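# Move six cart bottles into the fridge and close it

## Task

Carry all six bottles from the cart into the refrigerator so each one ends up standing upright there, then close the refrigerator door completely. The attempt fails if a glass bottle drops any real distance, if the door is swung open or closed violently, or if the robot topples or is left leaning. At the end, release the gripper and back the robot away.

## Robot and tools

ROBOT. TidyBot++ is a single-arm mobile robot. Its base is 0.54 m long, 0.50 m wide and 0.38 m tall and rides on four powered casters. On top sits one seven-joint arm ending in a two-finger gripper. The shoulder is 0.12 m ahead of the base centre and 0.68 m above the floor. base_camera is fixed to the front of the base (644x364 pinhole). wrist_camera rides on the hand and looks the way the fingers point (644x476 fisheye). The arm begins folded with the hand aiming down.

FRAMES. All positions are in metres. Base frame: origin on the floor below the base centre, x ahead, y to the left, z up. Odometry frame: the base frame as it was when the scene began. base_odometry gives x, y and heading (rad, left positive, -3.142 to 3.142); it counts wheel rotation only, so slipping looks like travel. base_tilt is in degrees, with forward and right lean positive.

move. Performs one action and returns the state plus images. Arguments:
- base: an object holding any of translate_m (forward +, -2 to 2 m), strafe_m (left +, -2 to 2 m), rotate_rad (counter-clockwise seen from above +, -6.3 to 6.3 rad). These are offsets from where the base last reported itself, measured along its axes at that moment, not positions to reach.
- joints: an object of absolute targets by name, in radians: joint_1_rad to joint_7_rad, plus gripper_pos (0 fully open, pad gap about 85 mm; 1 fully closed). Limited joints: joint_2_rad within ±2.249, joint_4_rad within ±2.579, joint_6_rad within ±2.099; the other arm joints take any angle but travel the short way round, so rotate past half a turn in steps. joint_1_rad positive is clockwise from above (the reverse of rotate_rad). At joint_2_rad 0 the upper arm is vertical; positive tips it forward. With joint_3_rad at 3.14, negative joint_4_rad bends the forearm forward and negative joint_6_rad bends the hand forward. With the hand down, joint_7_rad 1.57 makes the fingers open left-right.
- target: one flat list of seven numbers [x, y, z, qw, qx, qy, qz], an absolute hand pose in the base frame (metres, unit quaternion), in the same form as the hand_pose line. The hand point lies midway between the finger pads; the hand's z axis runs out along the fingers and its y axis is the closing direction. When target is used, joints may contain only gripper_pos.
- speeds: top-speed caps for this action only: translate_m or strafe_m 0.05 to 0.5 m/s (name just one when driving both), rotate_rad 0.1 to 1.57 rad/s, gripper_pos.
- cameras: list drawn from base_camera, wrist_camera, all; omitted or all gives both, [] gives none.
- blocking: true or omitted returns once everything is at rest; false returns in about 0.5 s while motion continues.
A call with no action just reports. Unknown keys make the call invalid; out-of-range values get it refused.

wait(seconds 0 to 10, cameras): lets time pass without new commands, then reports. stop(cameras): brakes all running motions. zoom_image(camera, region [x0, y0, x1, y1] in pixels from the top-left, at most 504 x 504): enlarges part of that camera's latest image. read_manual(section "licences"): licence text only. finished_scene(scene: the current scene number): ends the scene irreversibly; the task must already hold without the robot.

RESULTS. Lines include base_odometry, base_tilt, joint_positions, hand_pose, hand_target (where the hand would be with all joints at target), motor_effort (percent of maximum, bracket = peak in the last action), base_status, joint_status, hand_status, move (done or the worst status), earlier move, on_its_own, pictures (image order), scene_time. Status words: moving, done, off_target (rested short, may still push), not_followed (a safety check held the targets back), stopped, contact_stop and time_out (uncommanded stops), torque_fault, limit_stop_at_motor_heat. Messages: "joint command not followed" with "cause:" (self-collision), "pose unreachable", "ARM HIT", MOTOR HOT, OVER-TEMPERATURE FAULT. A refused call, or an uncommanded stop appearing in a result, cancels the later move, wait and finished_scene calls in that same reply; an invalid call does not.

WORKING NOTES. Hand targets usually land within about 3 cm; to correct, shift the last target by (wanted minus hand_pose). To keep a loaded hand still, resend hand_target, not hand_pose. Held objects make the arm sag; never command a joint to its current reading while holding. gripper_pos 1 reported as done means the grip is empty; off_target means something is held. A pointing-down hand reaches at most about 0.94 m high, and only near the base. Forward, low and close targets often miss and can drive the arm into the base, which no check prevents.

AVOID. Lower each glass bottle until it rests on the shelf before opening the gripper; never release one mid-air or in motion. Move the fridge door slowly in both directions. Don't drive or turn while the arm is snagged on something high, don't reach far out over nearby furniture straight from the folded pose, and don't swing a stretched arm sideways or shove horizontally with a raised hand; these can tip the robot. Backing off or retracting the arm fixes a slight lean. Avoid hard hits: joint torques of 104.5 N m (joints 1 to 4) or 51.3 N m (joints 5 to 7) freeze the arm for 10 s. Don't grip hard on objects still supported, or hold loads stretched out for long; motors overheat at 75 °C and the arm sinks.

Each tool is called after ">>>" as name([rows], argument=value, ...), one row to a line, values as JSON.

## Session

Scene 1 done. Now scene 2.

>>> move()

Scene clock: 0.00 s.
base_odometry: x=+0.000 y=+0.000 heading=+0.000
base_tilt: forward=+0.1 right=+0.9
base_status: not commanded
joint_positions: joint_1_rad=+0.029 joint_2_rad=-0.382 joint_3_rad=+3.129 joint_4_rad=-2.553 joint_5_rad=+0.048 joint_6_rad=-0.895 joint_7_rad=+1.596 gripper_pos=+0.000
joint_status: not commanded
motor_effort: joint_1_rad=+0 joint_2_rad=-1 joint_3_rad=+0 joint_4_rad=+14 joint_5_rad=-1 joint_6_rad=+1 joint_7_rad=+0
hand_pose: x=+0.2448 y=-0.0129 z=+0.5845 quat_wxyz=(+0.022, +0.999, +0.019, +0.037) (m; base frame)
hand_target: x=+0.2435 y=-0.0129 z=+0.5837 quat_wxyz=(+0.022, +0.999, +0.019, +0.036) (m; base frame)
hand_status: not commanded
pictures: base_camera, wrist_camera

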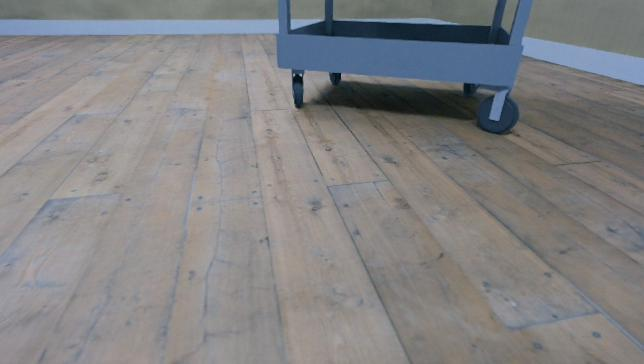

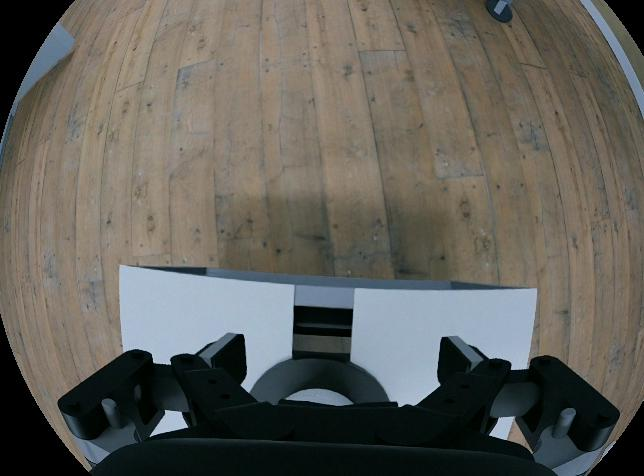

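>>> move(joints={"joint_1_rad": 0.0, "joint_2_rad": -0.6, "joint_3_rad": 3.1416, "joint_4_rad": -1.985, "joint_5_rad": 0.0, "joint_6_rad": -0.25, "joint_7_rad": 1.5708, "gripper_pos": 0.1})

Scene clock: 7.03 s.
move: done
base_odometry: x=+0.000 y=+0.000 heading=+0.000
base_tilt: forward=+0.3 right=+0.9
base_status: not commanded
joint_positions: joint_1_rad=+0.018 joint_2_rad=-0.590 joint_3_rad=+3.129 joint_4_rad=-1.984 joint_5_rad=+0.048 joint_6_rad=-0.302 joint_7_rad=+1.596 gripper_pos=+0.100
joint_status: all done
motor_effort: joint_1_rad=+0(1) joint_2_rad=-1(5) joint_3_rad=+1(2) joint_4_rad=+21(22) joint_5_rad=+0(1) joint_6_rad=+8(9) joint_7_rad=+0(2)
hand_pose: x=+0.5032 y=-0.0032 z=+1.0477 quat_wxyz=(+0.034, +0.750, +0.022, +0.661) (m; base frame)
hand_target: x=+0.5010 y=+0.0013 z=+1.0672 quat_wxyz=(+0.000, +0.729, +0.000, +0.684) (m; base frame)
hand_status: not commanded
pictures: base_camera, wrist_camera

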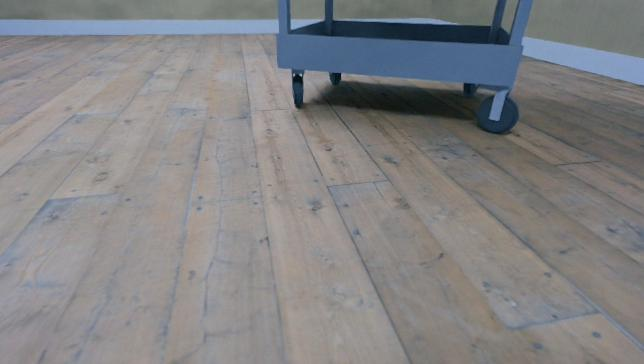

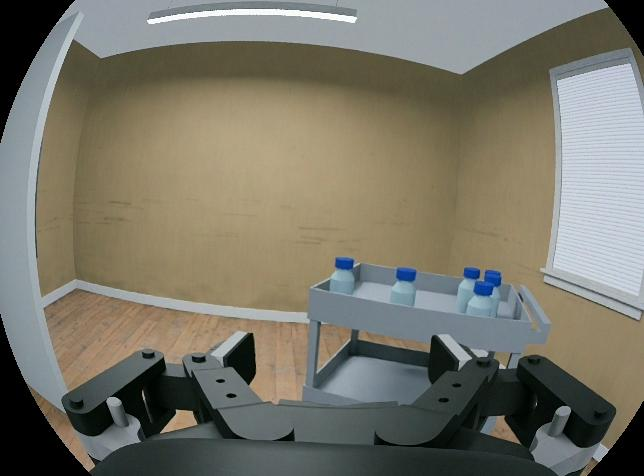

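>>> zoom_image(camera="wrist_camera", region=[290, 230, 570, 350])

>>> move(base={"rotate_rad": 1.0})

Scaled by 1.800.

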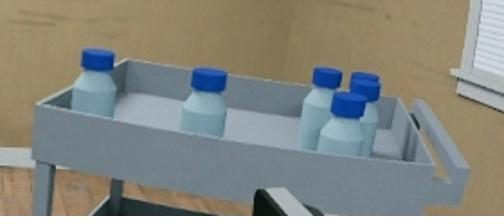

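Scene clock: 14.23 s.
move: done
base_odometry: x=+0.000 y=+0.000 heading=+0.999
base_tilt: forward=+0.2 right=+0.8
base_status: done
joint_positions: joint_1_rad=+0.010 joint_2_rad=-0.590 joint_3_rad=+3.130 joint_4_rad=-1.984 joint_5_rad=+0.048 joint_6_rad=-0.299 joint_7_rad=+1.596 gripper_pos=+0.100
joint_status: not commanded
motor_effort: joint_1_rad=+0(1) joint_2_rad=-2(3) joint_3_rad=+0(2) joint_4_rad=+22(22) joint_5_rad=+0(1) joint_6_rad=+9(9) joint_7_rad=+0(1)
hand_pose: x=+0.5033 y=-0.0008 z=+1.0488 quat_wxyz=(+0.032, +0.748, +0.024, +0.662) (m; base frame)
hand_target: x=+0.5010 y=+0.0013 z=+1.0672 quat_wxyz=(+0.000, +0.729, +0.000, +0.684) (m; base frame)
hand_status: not commanded
pictures: base_camera, wrist_camera

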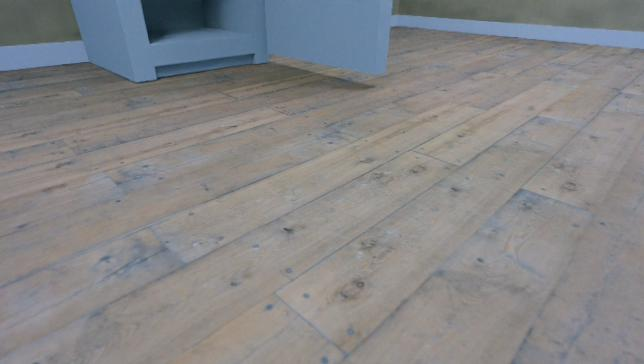

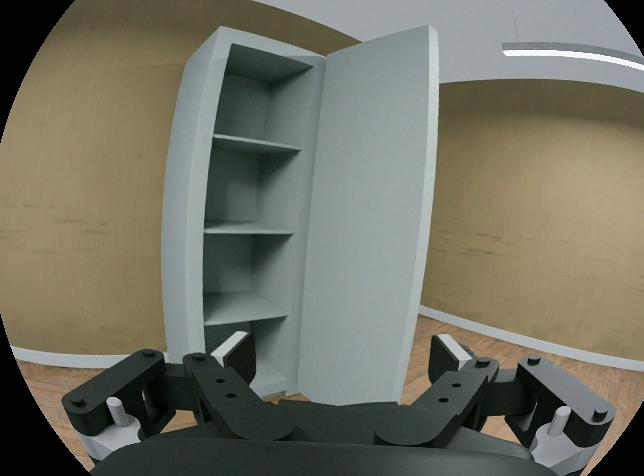

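>>> zoom_image(camera="base_camera", region=[60, 0, 420, 120])

>>> zoom_image(camera="wrist_camera", region=[140, 10, 460, 420])

Scaled by 1.400.

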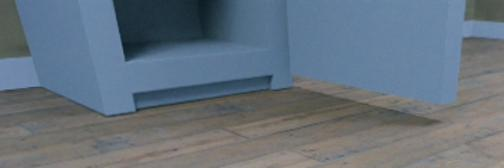

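Scaled by 1.229.

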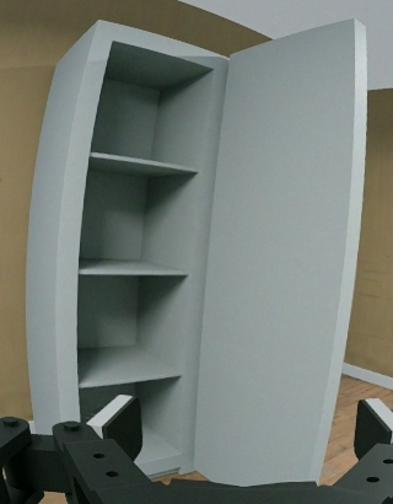

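>>> move(base={"translate_m": 0.392, "strafe_m": -0.197, "rotate_rad": -1.499}, joints={"joint_1_rad": 0.0, "joint_2_rad": -0.6, "joint_4_rad": -1.985, "joint_6_rad": -0.6})

>>> zoom_image(camera="wrist_camera", region=[150, 100, 550, 400])

Scene clock: 92.13 s.
move: done
base_odometry: x=+0.378 y=+0.223 heading=-0.499
base_tilt: forward=+0.1 right=+0.9
base_status: done
joint_positions: joint_1_rad=+0.010 joint_2_rad=-0.596 joint_3_rad=+3.130 joint_4_rad=-1.980 joint_5_rad=+0.048 joint_6_rad=-0.574 joint_7_rad=+1.596 gripper_pos=+0.100
joint_status: all done
motor_effort: joint_1_rad=+0(1) joint_2_rad=-1(4) joint_3_rad=+1(3) joint_4_rad=+21(24) joint_5_rad=-1(1) joint_6_rad=+8(10) joint_7_rad=+0(1)
hand_pose: x=+0.4797 y=-0.0050 z=+0.9709 quat_wxyz=(+0.032, +0.829, +0.022, +0.557) (m; base frame)
hand_target: x=+0.4753 y=+0.0013 z=+0.9619 quat_wxyz=(+0.000, +0.837, +0.000, +0.547) (m; base frame)
hand_status: not commanded
pictures: base_camera, wrist_camera

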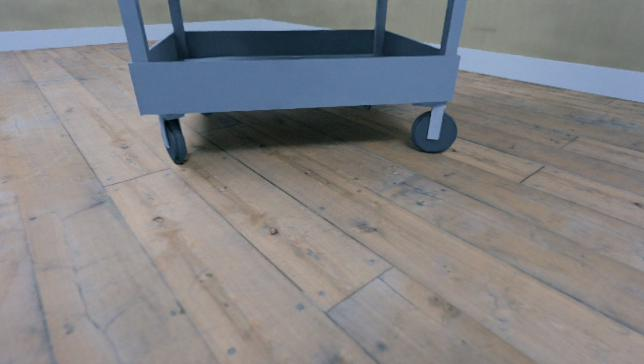

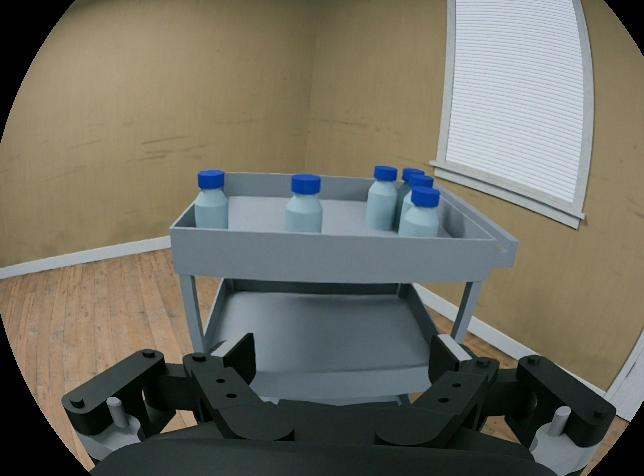

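Scaled by 1.260.

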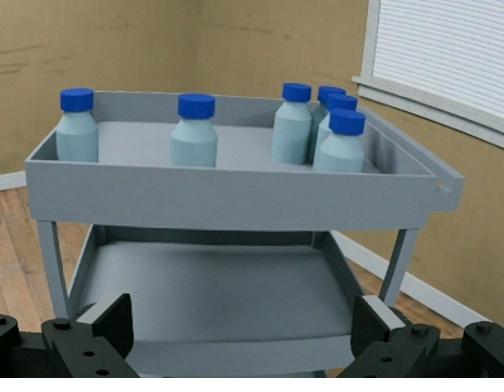

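>>> zoom_image(camera="wrist_camera", region=[350, 150, 470, 250])

>>> zoom_image(camera="wrist_camera", region=[180, 150, 340, 250])

Scaled by 4.200.

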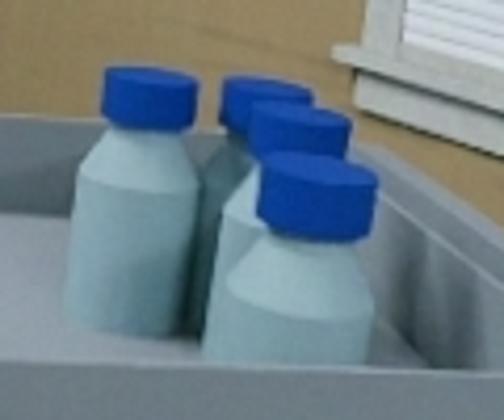

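Scaled by 3.150.

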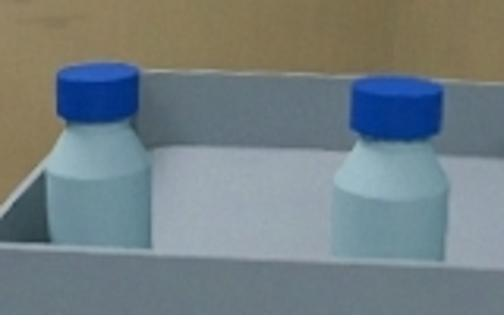

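>>> move(base={"translate_m": 0.07, "strafe_m": 0.055}, joints={"joint_1_rad": 0.0, "joint_2_rad": -0.03, "joint_3_rad": 3.1416, "joint_4_rad": -1.90, "joint_5_rad": 0.0, "joint_6_rad": 0.20, "joint_7_rad": 1.5708, "gripper_pos": 0.1})

>>> zoom_image(camera="wrist_camera", region=[200, 200, 500, 360])

Scene clock: 170.80 s.
move: done
base_odometry: x=+0.466 y=+0.238 heading=-0.500
base_tilt: forward=+0.2 right=+0.8
base_status: done
joint_positions: joint_1_rad=+0.010 joint_2_rad=-0.044 joint_3_rad=+3.130 joint_4_rad=-1.905 joint_5_rad=+0.048 joint_6_rad=+0.148 joint_7_rad=+1.596 gripper_pos=+0.100
joint_status: all done
motor_effort: joint_1_rad=+0(1) joint_2_rad=-20(21) joint_3_rad=-1(3) joint_4_rad=+21(22) joint_5_rad=+0(2) joint_6_rad=+8(10) joint_7_rad=+0(1)
hand_pose: x=+0.7097 y=+0.0045 z=+0.9683 quat_wxyz=(+0.021, +0.755, +0.031, +0.655) (m; base frame)
hand_target: x=+0.7165 y=+0.0013 z=+0.9789 quat_wxyz=(+0.000, +0.741, +0.000, +0.671) (m; base frame)
hand_status: not commanded
pictures: base_camera, wrist_camera

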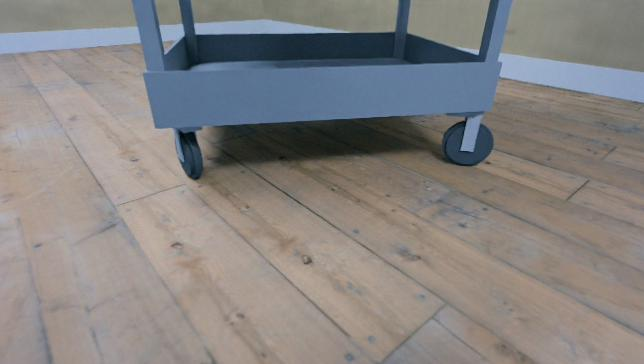

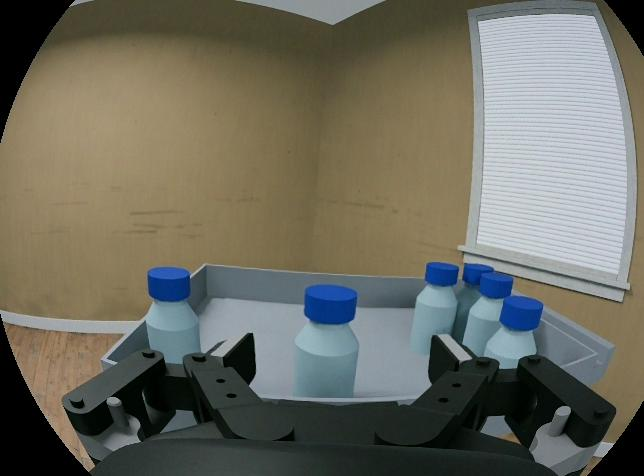

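Scaled by 1.680.

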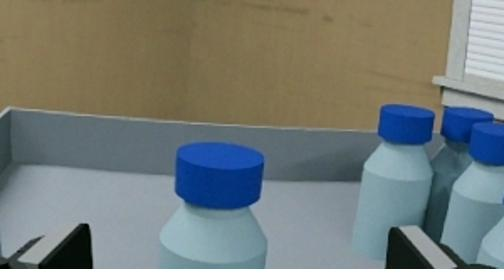

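>>> move(base={"translate_m": 0.105, "strafe_m": 0.009}, speeds={"translate_m": 0.2}, joints={"joint_1_rad": 0.0, "joint_2_rad": 0.019, "joint_3_rad": 3.1416, "joint_4_rad": -1.985, "joint_5_rad": 0.0, "joint_6_rad": 0.31, "joint_7_rad": 1.5708, "gripper_pos": 0.1})

>>> zoom_image(camera="wrist_camera", region=[240, 230, 440, 430])

Scene clock: 188.97 s.
move: done
base_odometry: x=+0.563 y=+0.196 heading=-0.500
base_tilt: forward=+0.3 right=+0.9
base_status: done
joint_positions: joint_1_rad=+0.010 joint_2_rad=+0.015 joint_3_rad=+3.130 joint_4_rad=-1.969 joint_5_rad=+0.048 joint_6_rad=+0.261 joint_7_rad=+1.596 gripper_pos=+0.100
joint_status: all done
motor_effort: joint_1_rad=+0(2) joint_2_rad=-21(25) joint_3_rad=+0(2) joint_4_rad=+20(22) joint_5_rad=-1(2) joint_6_rad=+9(9) joint_7_rad=+0(1)
hand_pose: x=+0.7207 y=+0.0060 z=+0.9288 quat_wxyz=(+0.018, +0.758, +0.032, +0.651) (m; base frame)
hand_target: x=+0.7213 y=+0.0013 z=+0.9323 quat_wxyz=(+0.000, +0.749, +0.000, +0.662) (m; base frame)
hand_status: not commanded
pictures: base_camera, wrist_camera

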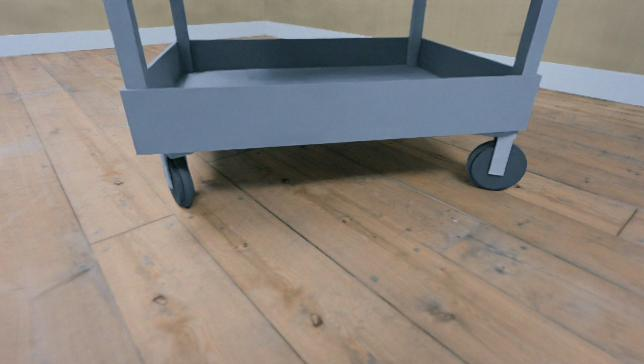

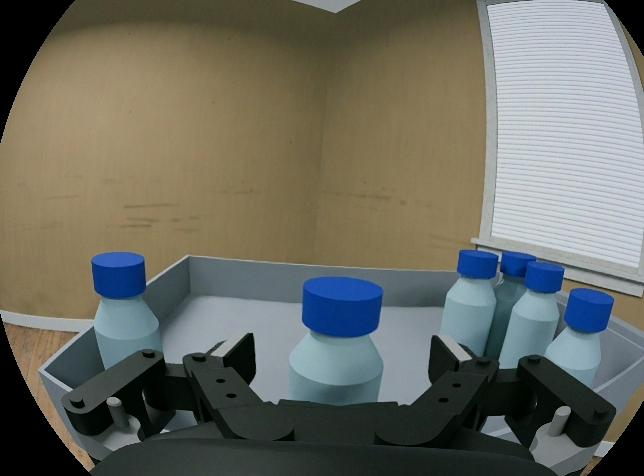

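Scaled by 2.520.

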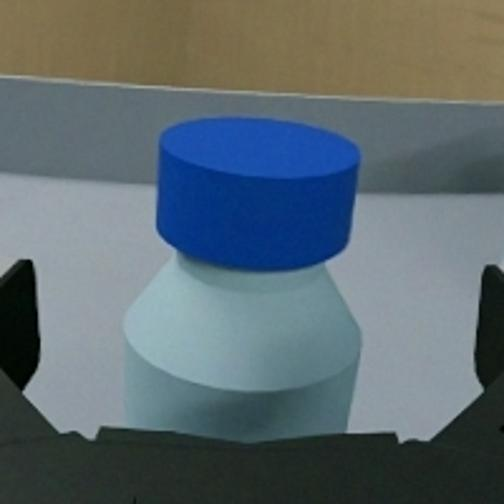

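>>> move(base={"translate_m": 0.083}, speeds={"translate_m": 0.15}, cameras=["wrist_camera"])

Scene clock: 195.30 s.
move: done
base_odometry: x=+0.636 y=+0.156 heading=-0.499
base_tilt: forward=+0.1 right=+0.9
base_status: done
joint_positions: joint_1_rad=+0.010 joint_2_rad=+0.014 joint_3_rad=+3.130 joint_4_rad=-1.970 joint_5_rad=+0.048 joint_6_rad=+0.263 joint_7_rad=+1.596 gripper_pos=+0.100
joint_status: not commanded
motor_effort: joint_1_rad=+0(1) joint_2_rad=-21(25) joint_3_rad=+0(2) joint_4_rad=+20(21) joint_5_rad=+0(1) joint_6_rad=+9(9) joint_7_rad=+0(1)
hand_pose: x=+0.7204 y=+0.0061 z=+0.9297 quat_wxyz=(+0.018, +0.758, +0.032, +0.652) (m; base frame)
hand_target: x=+0.7213 y=+0.0013 z=+0.9323 quat_wxyz=(+0.000, +0.749, +0.000, +0.662) (m; base frame)
hand_status: not commanded
pictures: wrist_camera

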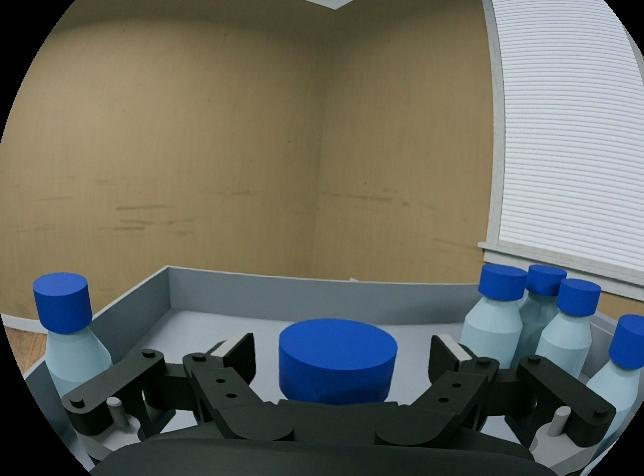

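>>> move(joints={"gripper_pos": 0.6}, cameras=["wrist_camera"])

Scene clock: 204.70 s.
move: off_target
base_odometry: x=+0.636 y=+0.156 heading=-0.499
base_tilt: forward=+0.2 right=+0.8
base_status: not commanded
joint_positions: joint_1_rad=+0.009 joint_2_rad=+0.014 joint_3_rad=+3.130 joint_4_rad=-1.970 joint_5_rad=+0.048 joint_6_rad=+0.264 joint_7_rad=+1.596 gripper_pos=+0.467
joint_status: gripper_pos off_target (ended at +0.467, target +0.600)
motor_effort: joint_1_rad=+0(2) joint_2_rad=-20(22) joint_3_rad=-1(1) joint_4_rad=+20(21) joint_5_rad=-1(1) joint_6_rad=+9(9) joint_7_rad=+0(1)
hand_pose: x=+0.7204 y=+0.0067 z=+0.9301 quat_wxyz=(+0.018, +0.757, +0.032, +0.652) (m; base frame)
hand_target: x=+0.7213 y=+0.0013 z=+0.9323 quat_wxyz=(+0.000, +0.749, +0.000, +0.662) (m; base frame)
hand_status: not commanded
pictures: wrist_camera

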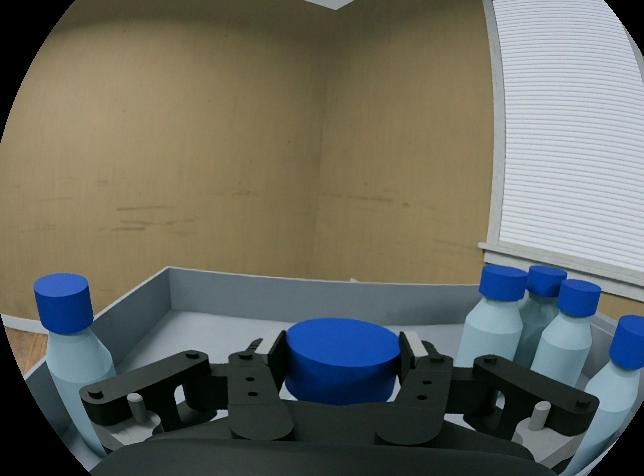

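>>> move(joints={"joint_1_rad": 0.0, "joint_2_rad": -0.05, "joint_3_rad": 3.1416, "joint_4_rad": -1.70, "joint_5_rad": 0.0, "joint_6_rad": -0.06, "joint_7_rad": 1.5708, "gripper_pos": 0.65}, cameras=["wrist_camera"])

Scene clock: 229.23 s.
move: off_target
base_odometry: x=+0.636 y=+0.156 heading=-0.499
base_tilt: forward=+0.2 right=+0.9
base_status: not commanded
joint_positions: joint_1_rad=+0.009 joint_2_rad=-0.024 joint_3_rad=+3.130 joint_4_rad=-1.724 joint_5_rad=+0.048 joint_6_rad=-0.026 joint_7_rad=+1.596 gripper_pos=+0.467
joint_status: gripper_pos off_target (ended at +0.467, target +0.650); the others done
motor_effort: joint_1_rad=+0(1) joint_2_rad=-26(29) joint_3_rad=+0(2) joint_4_rad=+27(29) joint_5_rad=-1(1) joint_6_rad=+12(14) joint_7_rad=+0(1)
hand_pose: x=+0.7279 y=+0.0026 z=+1.0142 quat_wxyz=(+0.024, +0.759, +0.029, +0.650) (m; base frame)
hand_target: x=+0.7196 y=+0.0013 z=+1.0340 quat_wxyz=(+0.000, +0.755, +0.000, +0.656) (m; base frame)
hand_status: not commanded
pictures: wrist_camera

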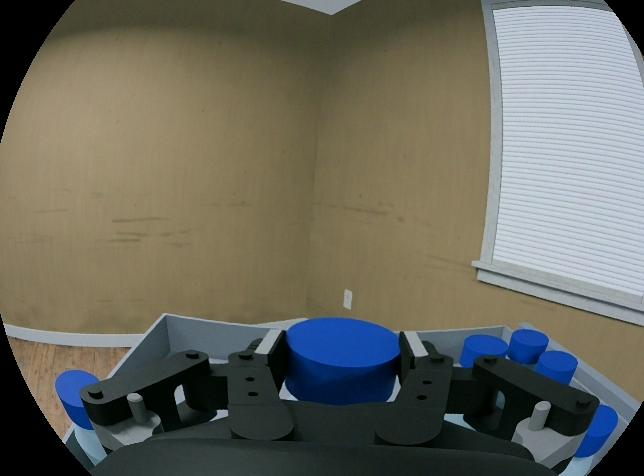

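>>> move(base={"translate_m": -0.25}, speeds={"translate_m": 0.4}, joints={"joint_1_rad": 0.0, "joint_2_rad": -0.45, "joint_4_rad": -1.756, "joint_6_rad": -0.42, "gripper_pos": 0.65}, cameras=["wrist_camera"])

>>> move(base={"translate_m": 0.034, "strafe_m": 0.217, "rotate_rad": 2.191}, speeds={"rotate_rad": 1.0, "strafe_m": 0.3})

Scene clock: 252.33 s.
move: off_target
base_odometry: x=+0.416 y=+0.276 heading=-0.499
base_tilt: forward=+0.2 right=+0.8
base_status: done
joint_positions: joint_1_rad=+0.008 joint_2_rad=-0.440 joint_3_rad=+3.131 joint_4_rad=-1.764 joint_5_rad=+0.048 joint_6_rad=-0.386 joint_7_rad=+1.596 gripper_pos=+0.467
joint_status: gripper_pos off_target (ended at +0.467, target +0.650); the others done
motor_effort: joint_1_rad=+0(4) joint_2_rad=-10(32) joint_3_rad=+0(5) joint_4_rad=+27(29) joint_5_rad=+0(1) joint_6_rad=+12(14) joint_7_rad=+0(1)
hand_pose: x=+0.5525 y=-0.0015 z=+1.0966 quat_wxyz=(+0.031, +0.754, +0.023, +0.656) (m; base frame)
hand_target: x=+0.5469 y=+0.0013 z=+1.0948 quat_wxyz=(+0.000, +0.760, +0.000, +0.650) (m; base frame)
hand_status: not commanded
pictures: wrist_camera

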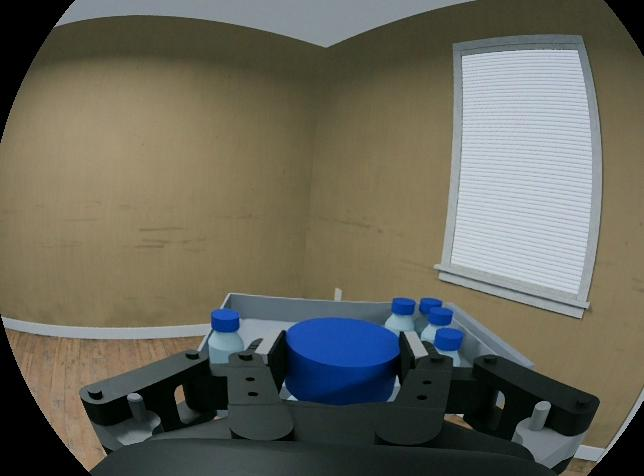

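Scene clock: 255.43 s.
move: done
base_odometry: x=+0.550 y=+0.450 heading=+1.691
base_tilt: forward=+0.3 right=+0.9
base_status: done
joint_positions: joint_1_rad=+0.006 joint_2_rad=-0.431 joint_3_rad=+3.142 joint_4_rad=-1.765 joint_5_rad=+0.048 joint_6_rad=-0.388 joint_7_rad=+1.596 gripper_pos=+0.467
joint_status: not commanded
motor_effort: joint_1_rad=+0(3) joint_2_rad=-10(14) joint_3_rad=-1(5) joint_4_rad=+27(27) joint_5_rad=+0(2) joint_6_rad=+12(13) joint_7_rad=+0(1)
hand_pose: x=+0.5566 y=-0.0072 z=+1.0911 quat_wxyz=(+0.032, +0.758, +0.018, +0.651) (m; base frame)
hand_target: x=+0.5469 y=+0.0013 z=+1.0948 quat_wxyz=(+0.000, +0.760, +0.000, +0.650) (m; base frame)
hand_status: not commanded
pictures: base_camera, wrist_camera

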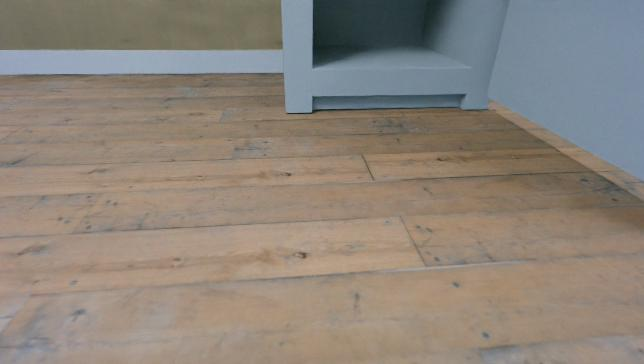

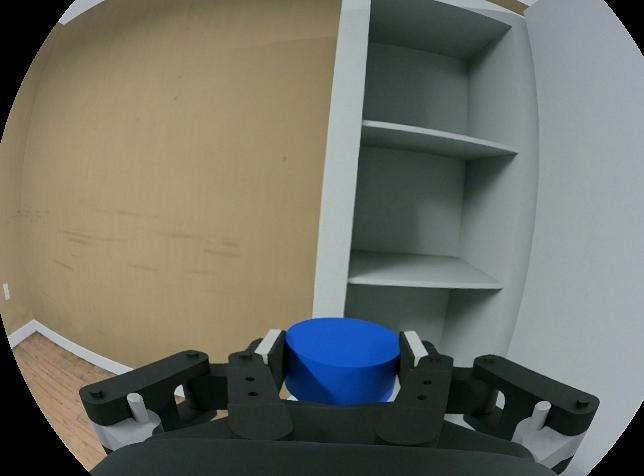

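>>> move(cameras=["base_camera", "wrist_camera"])

Scene clock: 300.33 s.
base_odometry: x=+0.550 y=+0.450 heading=+1.691
base_tilt: forward=+0.1 right=+1.0
base_status: done
joint_positions: joint_1_rad=+0.006 joint_2_rad=-0.431 joint_3_rad=+3.142 joint_4_rad=-1.765 joint_5_rad=+0.048 joint_6_rad=-0.388 joint_7_rad=+1.596 gripper_pos=+0.467
joint_status: not commanded
motor_effort: joint_1_rad=+0(3) joint_2_rad=-10(14) joint_3_rad=+0(5) joint_4_rad=+27(27) joint_5_rad=+0(2) joint_6_rad=+13(13) joint_7_rad=+0(1)
hand_pose: x=+0.5566 y=-0.0072 z=+1.0911 quat_wxyz=(+0.032, +0.758, +0.018, +0.651) (m; base frame)
hand_target: x=+0.5469 y=+0.0013 z=+1.0948 quat_wxyz=(+0.000, +0.760, +0.000, +0.650) (m; base frame)
hand_status: not commanded
pictures: base_camera, wrist_camera

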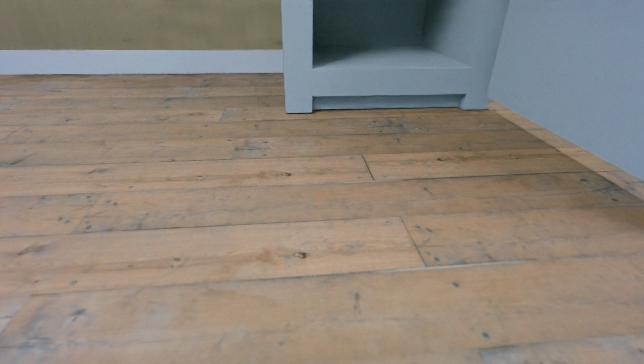

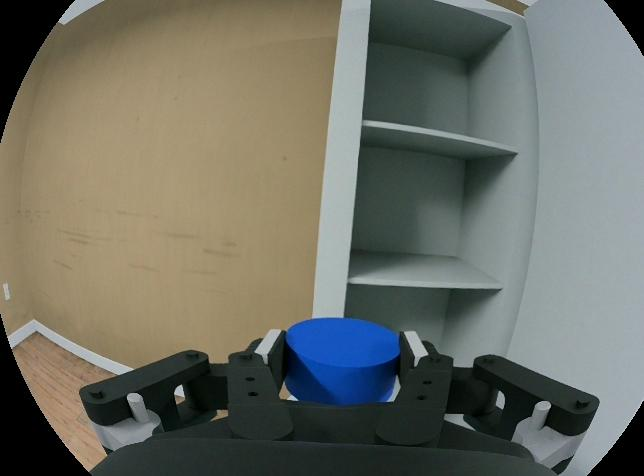

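>>> move(base={"translate_m": 0.5, "strafe_m": -0.226}, speeds={"translate_m": 0.35}, cameras=["base_camera", "wrist_camera"])

Scene clock: 311.27 s.
move: done
base_odometry: x=+0.714 y=+0.974 heading=+1.692
base_tilt: forward=+0.1 right=+0.8
base_status: done
joint_positions: joint_1_rad=+0.006 joint_2_rad=-0.430 joint_3_rad=+3.142 joint_4_rad=-1.765 joint_5_rad=+0.048 joint_6_rad=-0.390 joint_7_rad=+1.596 gripper_pos=+0.467
joint_status: not commanded
motor_effort: joint_1_rad=+0(1) joint_2_rad=-10(13) joint_3_rad=+0(2) joint_4_rad=+27(28) joint_5_rad=-1(1) joint_6_rad=+12(13) joint_7_rad=+0(1)
hand_pose: x=+0.5568 y=-0.0072 z=+1.0896 quat_wxyz=(+0.032, +0.759, +0.018, +0.650) (m; base frame)
hand_target: x=+0.5469 y=+0.0013 z=+1.0948 quat_wxyz=(+0.000, +0.760, +0.000, +0.650) (m; base frame)
hand_status: not commanded
pictures: base_camera, wrist_camera

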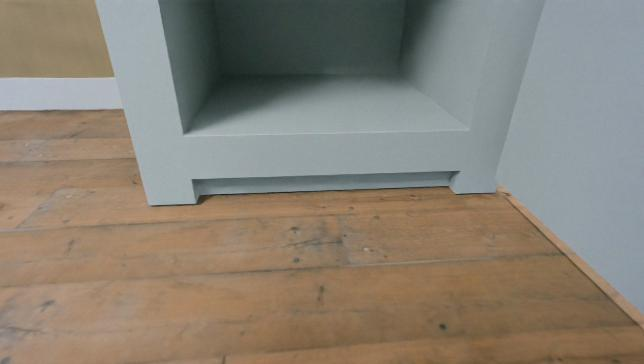

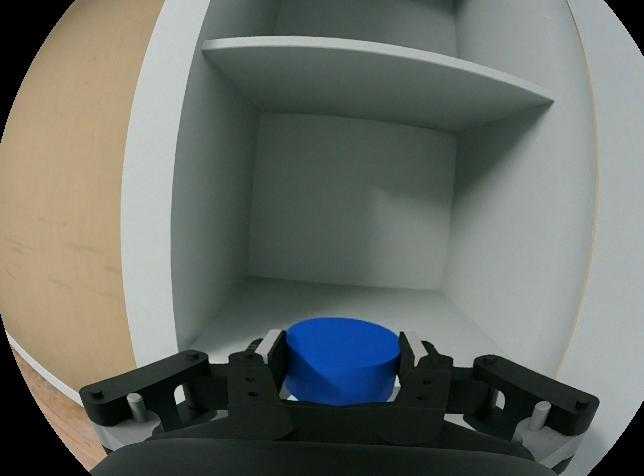

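>>> move(base={"translate_m": 0.05, "strafe_m": 0.02, "rotate_rad": 0.014}, joints={"joint_1_rad": 0.385, "joint_2_rad": -0.322, "joint_3_rad": 3.1416, "joint_4_rad": -1.77, "joint_5_rad": 0, "joint_6_rad": -0.19, "joint_7_rad": 1.5708}, cameras=["base_camera", "wrist_camera"])

>>> move(base={"translate_m": 0.25}, speeds={"translate_m": 0.25}, cameras=["base_camera", "wrist_camera"])

Scene clock: 401.30 s.
move: done
base_odometry: x=+0.688 y=+1.021 heading=+1.705
base_tilt: forward=+0.1 right=+0.9
base_status: done
joint_positions: joint_1_rad=+0.370 joint_2_rad=-0.318 joint_3_rad=+3.142 joint_4_rad=-1.778 joint_5_rad=+0.048 joint_6_rad=-0.268 joint_7_rad=+1.596 gripper_pos=+0.467
joint_status: all done
motor_effort: joint_1_rad=+0(2) joint_2_rad=-15(16) joint_3_rad=+0(3) joint_4_rad=+27(28) joint_5_rad=+0(2) joint_6_rad=+13(14) joint_7_rad=+0(1)
hand_pose: x=+0.5732 y=-0.1793 z=+1.0676 quat_wxyz=(+0.147, +0.751, -0.117, +0.633) (m; base frame)
hand_target: x=+0.5731 y=-0.1826 z=+1.0986 quat_wxyz=(+0.131, +0.717, -0.140, +0.670) (m; base frame)
hand_status: not commanded
pictures: base_camera, wrist_camera

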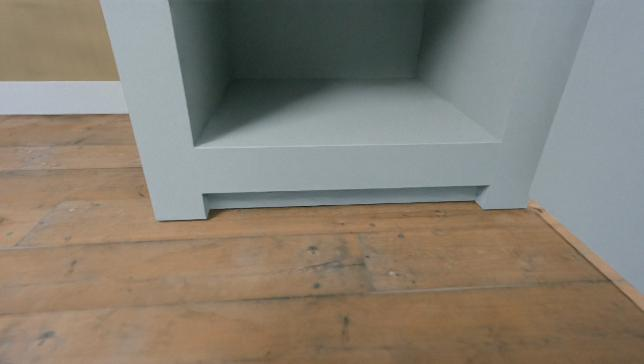

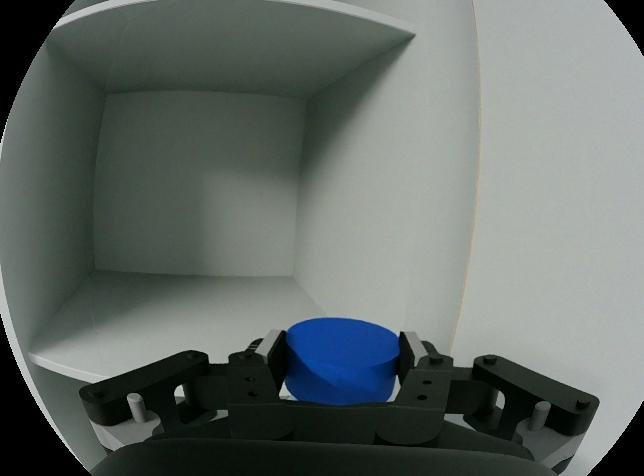

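Scene clock: 403.17 s.
move: done
base_odometry: x=+0.655 y=+1.269 heading=+1.706
base_tilt: forward=+0.2 right=+0.9
base_status: done
joint_positions: joint_1_rad=+0.384 joint_2_rad=-0.317 joint_3_rad=+3.143 joint_4_rad=-1.762 joint_5_rad=+0.048 joint_6_rad=-0.225 joint_7_rad=+1.596 gripper_pos=+0.650
joint_status: not commanded
on_its_own: gripper_pos moved +0.183 to your old target +0.650
motor_effort: joint_1_rad=+0(3) joint_2_rad=-11(16) joint_3_rad=+0(4) joint_4_rad=+21(28) joint_5_rad=-1(2) joint_6_rad=+9(14) joint_7_rad=+0(2)
hand_pose: x=+0.5728 y=-0.1860 z=+1.0905 quat_wxyz=(+0.156, +0.731, -0.119, +0.653) (m; base frame)
hand_target: x=+0.5731 y=-0.1826 z=+1.0986 quat_wxyz=(+0.131, +0.717, -0.140, +0.670) (m; base frame)
hand_status: not commanded
pictures: base_camera, wrist_camera

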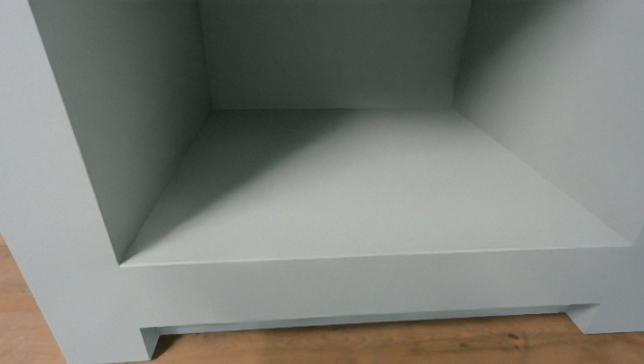

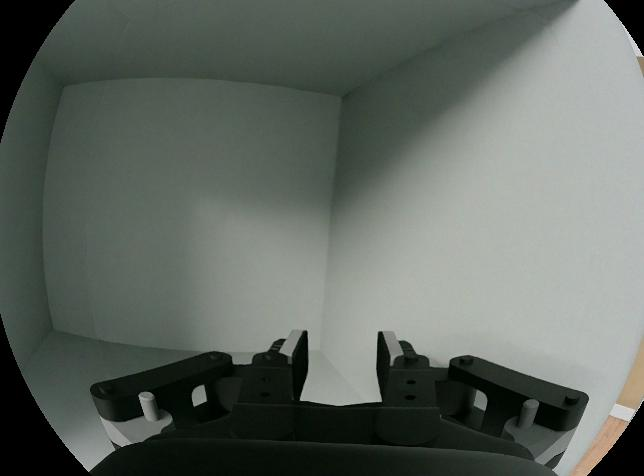

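>>> wait(seconds=0, cameras=["base_camera", "wrist_camera"])

>>> zoom_image(camera="wrist_camera", region=[240, 300, 440, 420])

Scene clock: 421.10 s.
base_odometry: x=+0.655 y=+1.269 heading=+1.706
base_tilt: forward=+0.1 right=+0.9
base_status: done
joint_positions: joint_1_rad=+0.384 joint_2_rad=-0.317 joint_3_rad=+3.143 joint_4_rad=-1.762 joint_5_rad=+0.048 joint_6_rad=-0.225 joint_7_rad=+1.596 gripper_pos=+0.650
joint_status: not commanded
motor_effort: joint_1_rad=+0(3) joint_2_rad=-11(16) joint_3_rad=+0(4) joint_4_rad=+22(28) joint_5_rad=-1(2) joint_6_rad=+9(14) joint_7_rad=+0(2)
hand_pose: x=+0.5728 y=-0.1860 z=+1.0905 quat_wxyz=(+0.156, +0.731, -0.119, +0.653) (m; base frame)
hand_target: x=+0.5731 y=-0.1826 z=+1.0986 quat_wxyz=(+0.131, +0.717, -0.140, +0.670) (m; base frame)
hand_status: not commanded
pictures: base_camera, wrist_camera

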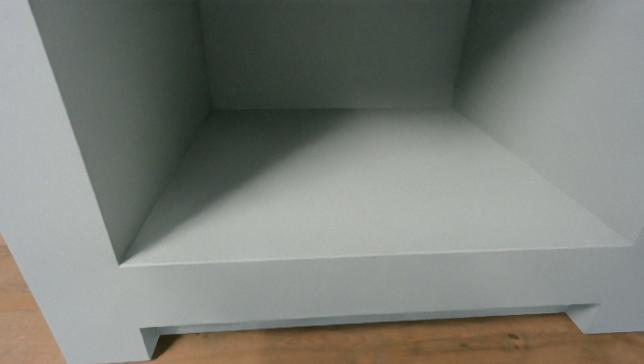

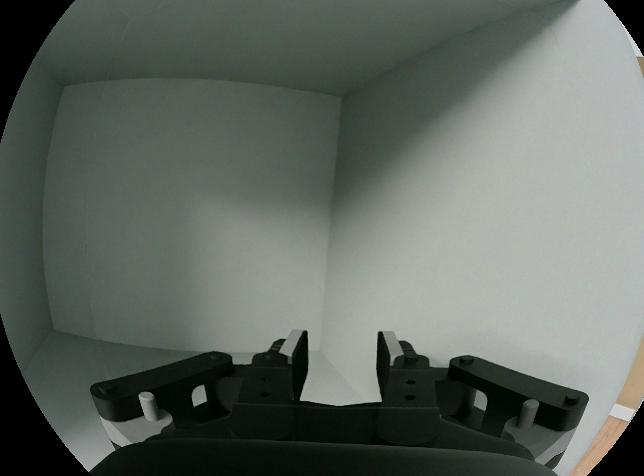

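Scaled by 2.520.

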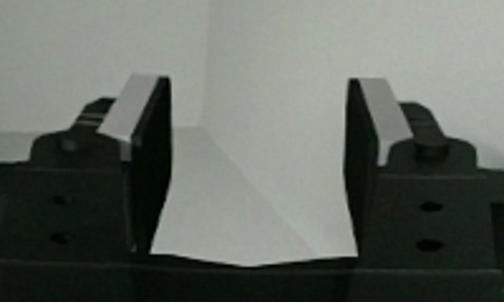

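>>> move(base={"translate_m": -0.3}, speeds={"translate_m": 0.2}, cameras=["base_camera", "wrist_camera"])

Scene clock: 473.23 s.
move: done
base_odometry: x=+0.695 y=+0.972 heading=+1.706
base_tilt: forward=+0.2 right=+0.9
base_status: done
joint_positions: joint_1_rad=+0.384 joint_2_rad=-0.324 joint_3_rad=+3.143 joint_4_rad=-1.762 joint_5_rad=+0.048 joint_6_rad=-0.225 joint_7_rad=+1.596 gripper_pos=+0.650
joint_status: not commanded
motor_effort: joint_1_rad=+0(1) joint_2_rad=-11(15) joint_3_rad=+0(2) joint_4_rad=+22(23) joint_5_rad=+0(1) joint_6_rad=+9(9) joint_7_rad=+0(1)
hand_pose: x=+0.5703 y=-0.1850 z=+1.0937 quat_wxyz=(+0.156, +0.729, -0.119, +0.655) (m; base frame)
hand_target: x=+0.5731 y=-0.1826 z=+1.0986 quat_wxyz=(+0.131, +0.717, -0.140, +0.670) (m; base frame)
hand_status: not commanded
pictures: base_camera, wrist_camera

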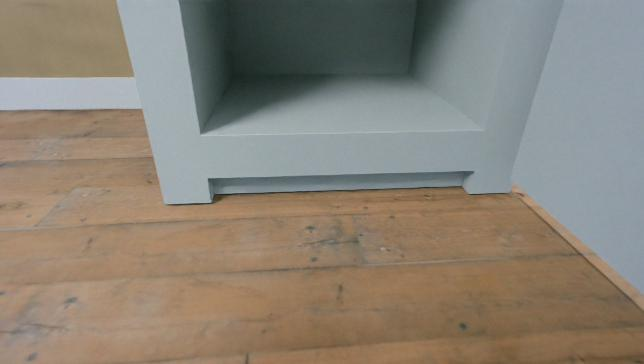

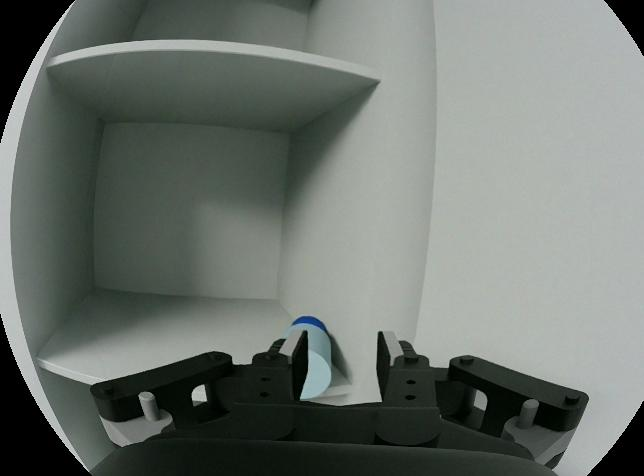

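>>> zoom_image(camera="wrist_camera", region=[220, 280, 440, 420])

Scaled by 2.291.

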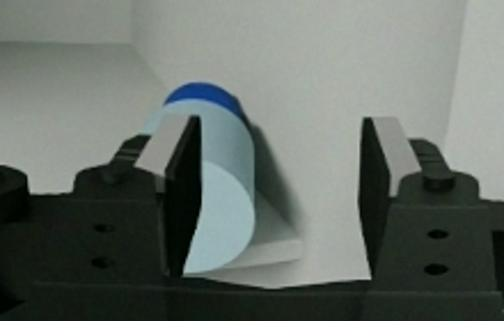

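>>> move(joints={"joint_1_rad": 0.3, "joint_2_rad": -0.55, "joint_3_rad": 3.1416, "joint_4_rad": -1.985, "joint_5_rad": 0, "joint_6_rad": -0.65, "joint_7_rad": 1.5708, "gripper_pos": 0.0}, cameras=["wrist_camera"])

Scene clock: 517.23 s.
move: done
base_odometry: x=+0.695 y=+0.972 heading=+1.706
base_tilt: forward=+0.2 right=+1.0
base_status: not commanded
joint_positions: joint_1_rad=+0.317 joint_2_rad=-0.542 joint_3_rad=+3.143 joint_4_rad=-1.968 joint_5_rad=+0.048 joint_6_rad=-0.589 joint_7_rad=+1.596 gripper_pos=+0.000
joint_status: all done
motor_effort: joint_1_rad=+0(1) joint_2_rad=-3(12) joint_3_rad=+0(1) joint_4_rad=+21(23) joint_5_rad=+0(1) joint_6_rad=+9(10) joint_7_rad=-1(1)
hand_pose: x=+0.4731 y=-0.1241 z=+0.9540 quat_wxyz=(+0.113, +0.838, -0.114, +0.522) (m; base frame)
hand_target: x=+0.4658 y=-0.1059 z=+0.9300 quat_wxyz=(+0.075, +0.854, -0.129, +0.498) (m; base frame)
hand_status: not commanded
pictures: wrist_camera

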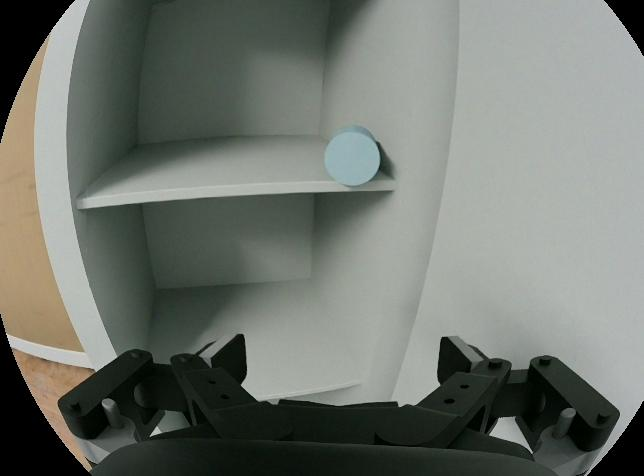

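>>> zoom_image(camera="wrist_camera", region=[290, 100, 420, 220])

Scaled by 3.877.

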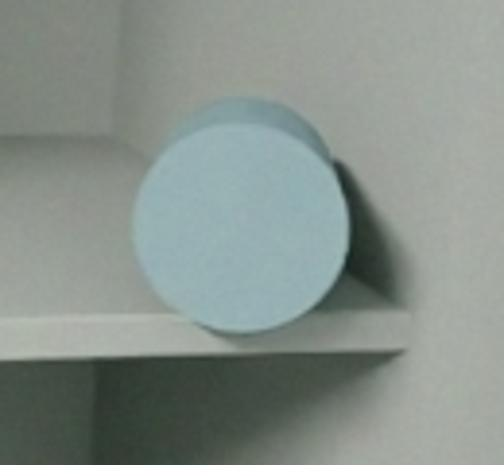

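>>> move(base={"strafe_m": -0.032, "translate_m": 0.0}, joints={"joint_1_rad": 0.415, "joint_2_rad": -0.05, "joint_3_rad": 3.1416, "joint_4_rad": -1.66, "joint_5_rad": 0, "joint_6_rad": -0.065, "joint_7_rad": 1.5708, "gripper_pos": 0.9}, cameras=["wrist_camera"])

>>> move(base={"translate_m": 0.1}, speeds={"translate_m": 0.15}, cameras=["base_camera", "wrist_camera"])

Scene clock: 781.43 s.
move: done
base_odometry: x=+0.727 y=+0.976 heading=+1.705
base_tilt: forward=+0.2 right=+0.9
base_status: done
joint_positions: joint_1_rad=+0.398 joint_2_rad=-0.062 joint_3_rad=+3.143 joint_4_rad=-1.665 joint_5_rad=+0.048 joint_6_rad=-0.117 joint_7_rad=+1.596 gripper_pos=+0.900
joint_status: all done
motor_effort: joint_1_rad=+0(2) joint_2_rad=-20(22) joint_3_rad=+0(2) joint_4_rad=+22(23) joint_5_rad=+0(2) joint_6_rad=+8(9) joint_7_rad=+0(1)
hand_pose: x=+0.6682 y=-0.2318 z=+1.0456 quat_wxyz=(+0.155, +0.747, -0.125, +0.634) (m; base frame)
hand_target: x=+0.6711 y=-0.2418 z=+1.0574 quat_wxyz=(+0.138, +0.727, -0.153, +0.655) (m; base frame)
hand_status: not commanded
pictures: wrist_camera

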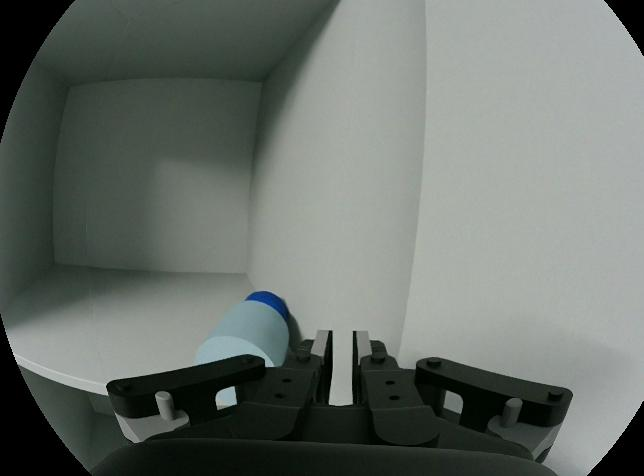

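Scene clock: 782.77 s.
move: done
base_odometry: x=+0.713 y=+1.075 heading=+1.705
base_tilt: forward=+0.2 right=+0.9
base_status: done
joint_positions: joint_1_rad=+0.400 joint_2_rad=-0.058 joint_3_rad=+3.143 joint_4_rad=-1.663 joint_5_rad=+0.048 joint_6_rad=-0.114 joint_7_rad=+1.596 gripper_pos=+0.900
joint_status: not commanded
motor_effort: joint_1_rad=+0(1) joint_2_rad=-20(23) joint_3_rad=-1(2) joint_4_rad=+22(23) joint_5_rad=-1(1) joint_6_rad=+9(9) joint_7_rad=+0(1)
hand_pose: x=+0.6692 y=-0.2339 z=+1.0451 quat_wxyz=(+0.155, +0.747, -0.125, +0.634) (m; base frame)
hand_target: x=+0.6711 y=-0.2418 z=+1.0574 quat_wxyz=(+0.138, +0.727, -0.153, +0.655) (m; base frame)
hand_status: not commanded
pictures: base_camera, wrist_camera

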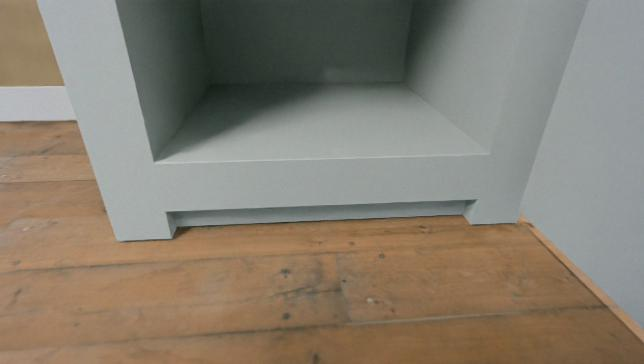

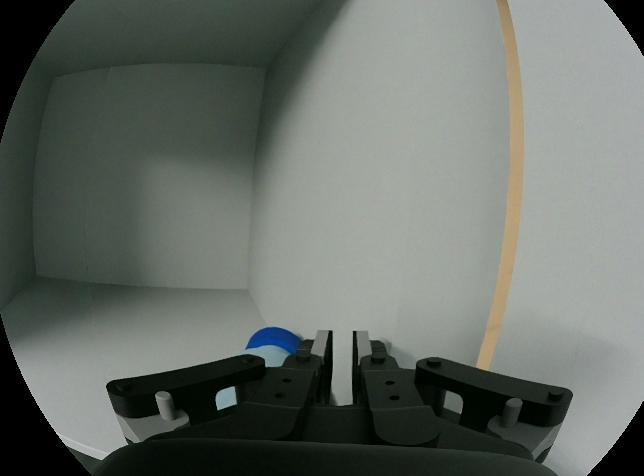

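>>> move(base={"translate_m": 0.042}, speeds={"translate_m": 0.1}, joints={"joint_1_rad": 0.367, "gripper_pos": 0.0}, cameras=["wrist_camera"])

Scene clock: 843.10 s.
move: done
base_odometry: x=+0.708 y=+1.117 heading=+1.705
base_tilt: forward=+0.2 right=+0.9
base_status: done
joint_positions: joint_1_rad=+0.374 joint_2_rad=-0.057 joint_3_rad=+3.143 joint_4_rad=-1.662 joint_5_rad=+0.048 joint_6_rad=-0.113 joint_7_rad=+1.596 gripper_pos=+0.000
joint_status: all done
motor_effort: joint_1_rad=+0(3) joint_2_rad=-21(23) joint_3_rad=+0(2) joint_4_rad=+22(23) joint_5_rad=+0(1) joint_6_rad=+8(9) joint_7_rad=+0(1)
hand_pose: x=+0.6754 y=-0.2191 z=+1.0452 quat_wxyz=(+0.147, +0.748, -0.115, +0.636) (m; base frame)
hand_target: x=+0.6820 y=-0.2150 z=+1.0574 quat_wxyz=(+0.122, +0.730, -0.136, +0.658) (m; base frame)
hand_status: not commanded
pictures: wrist_camera

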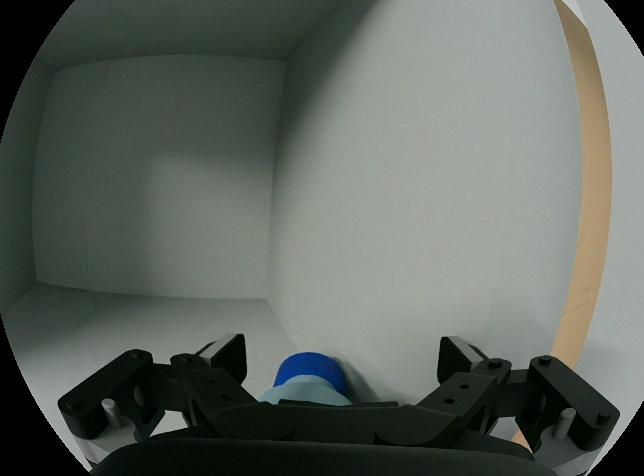

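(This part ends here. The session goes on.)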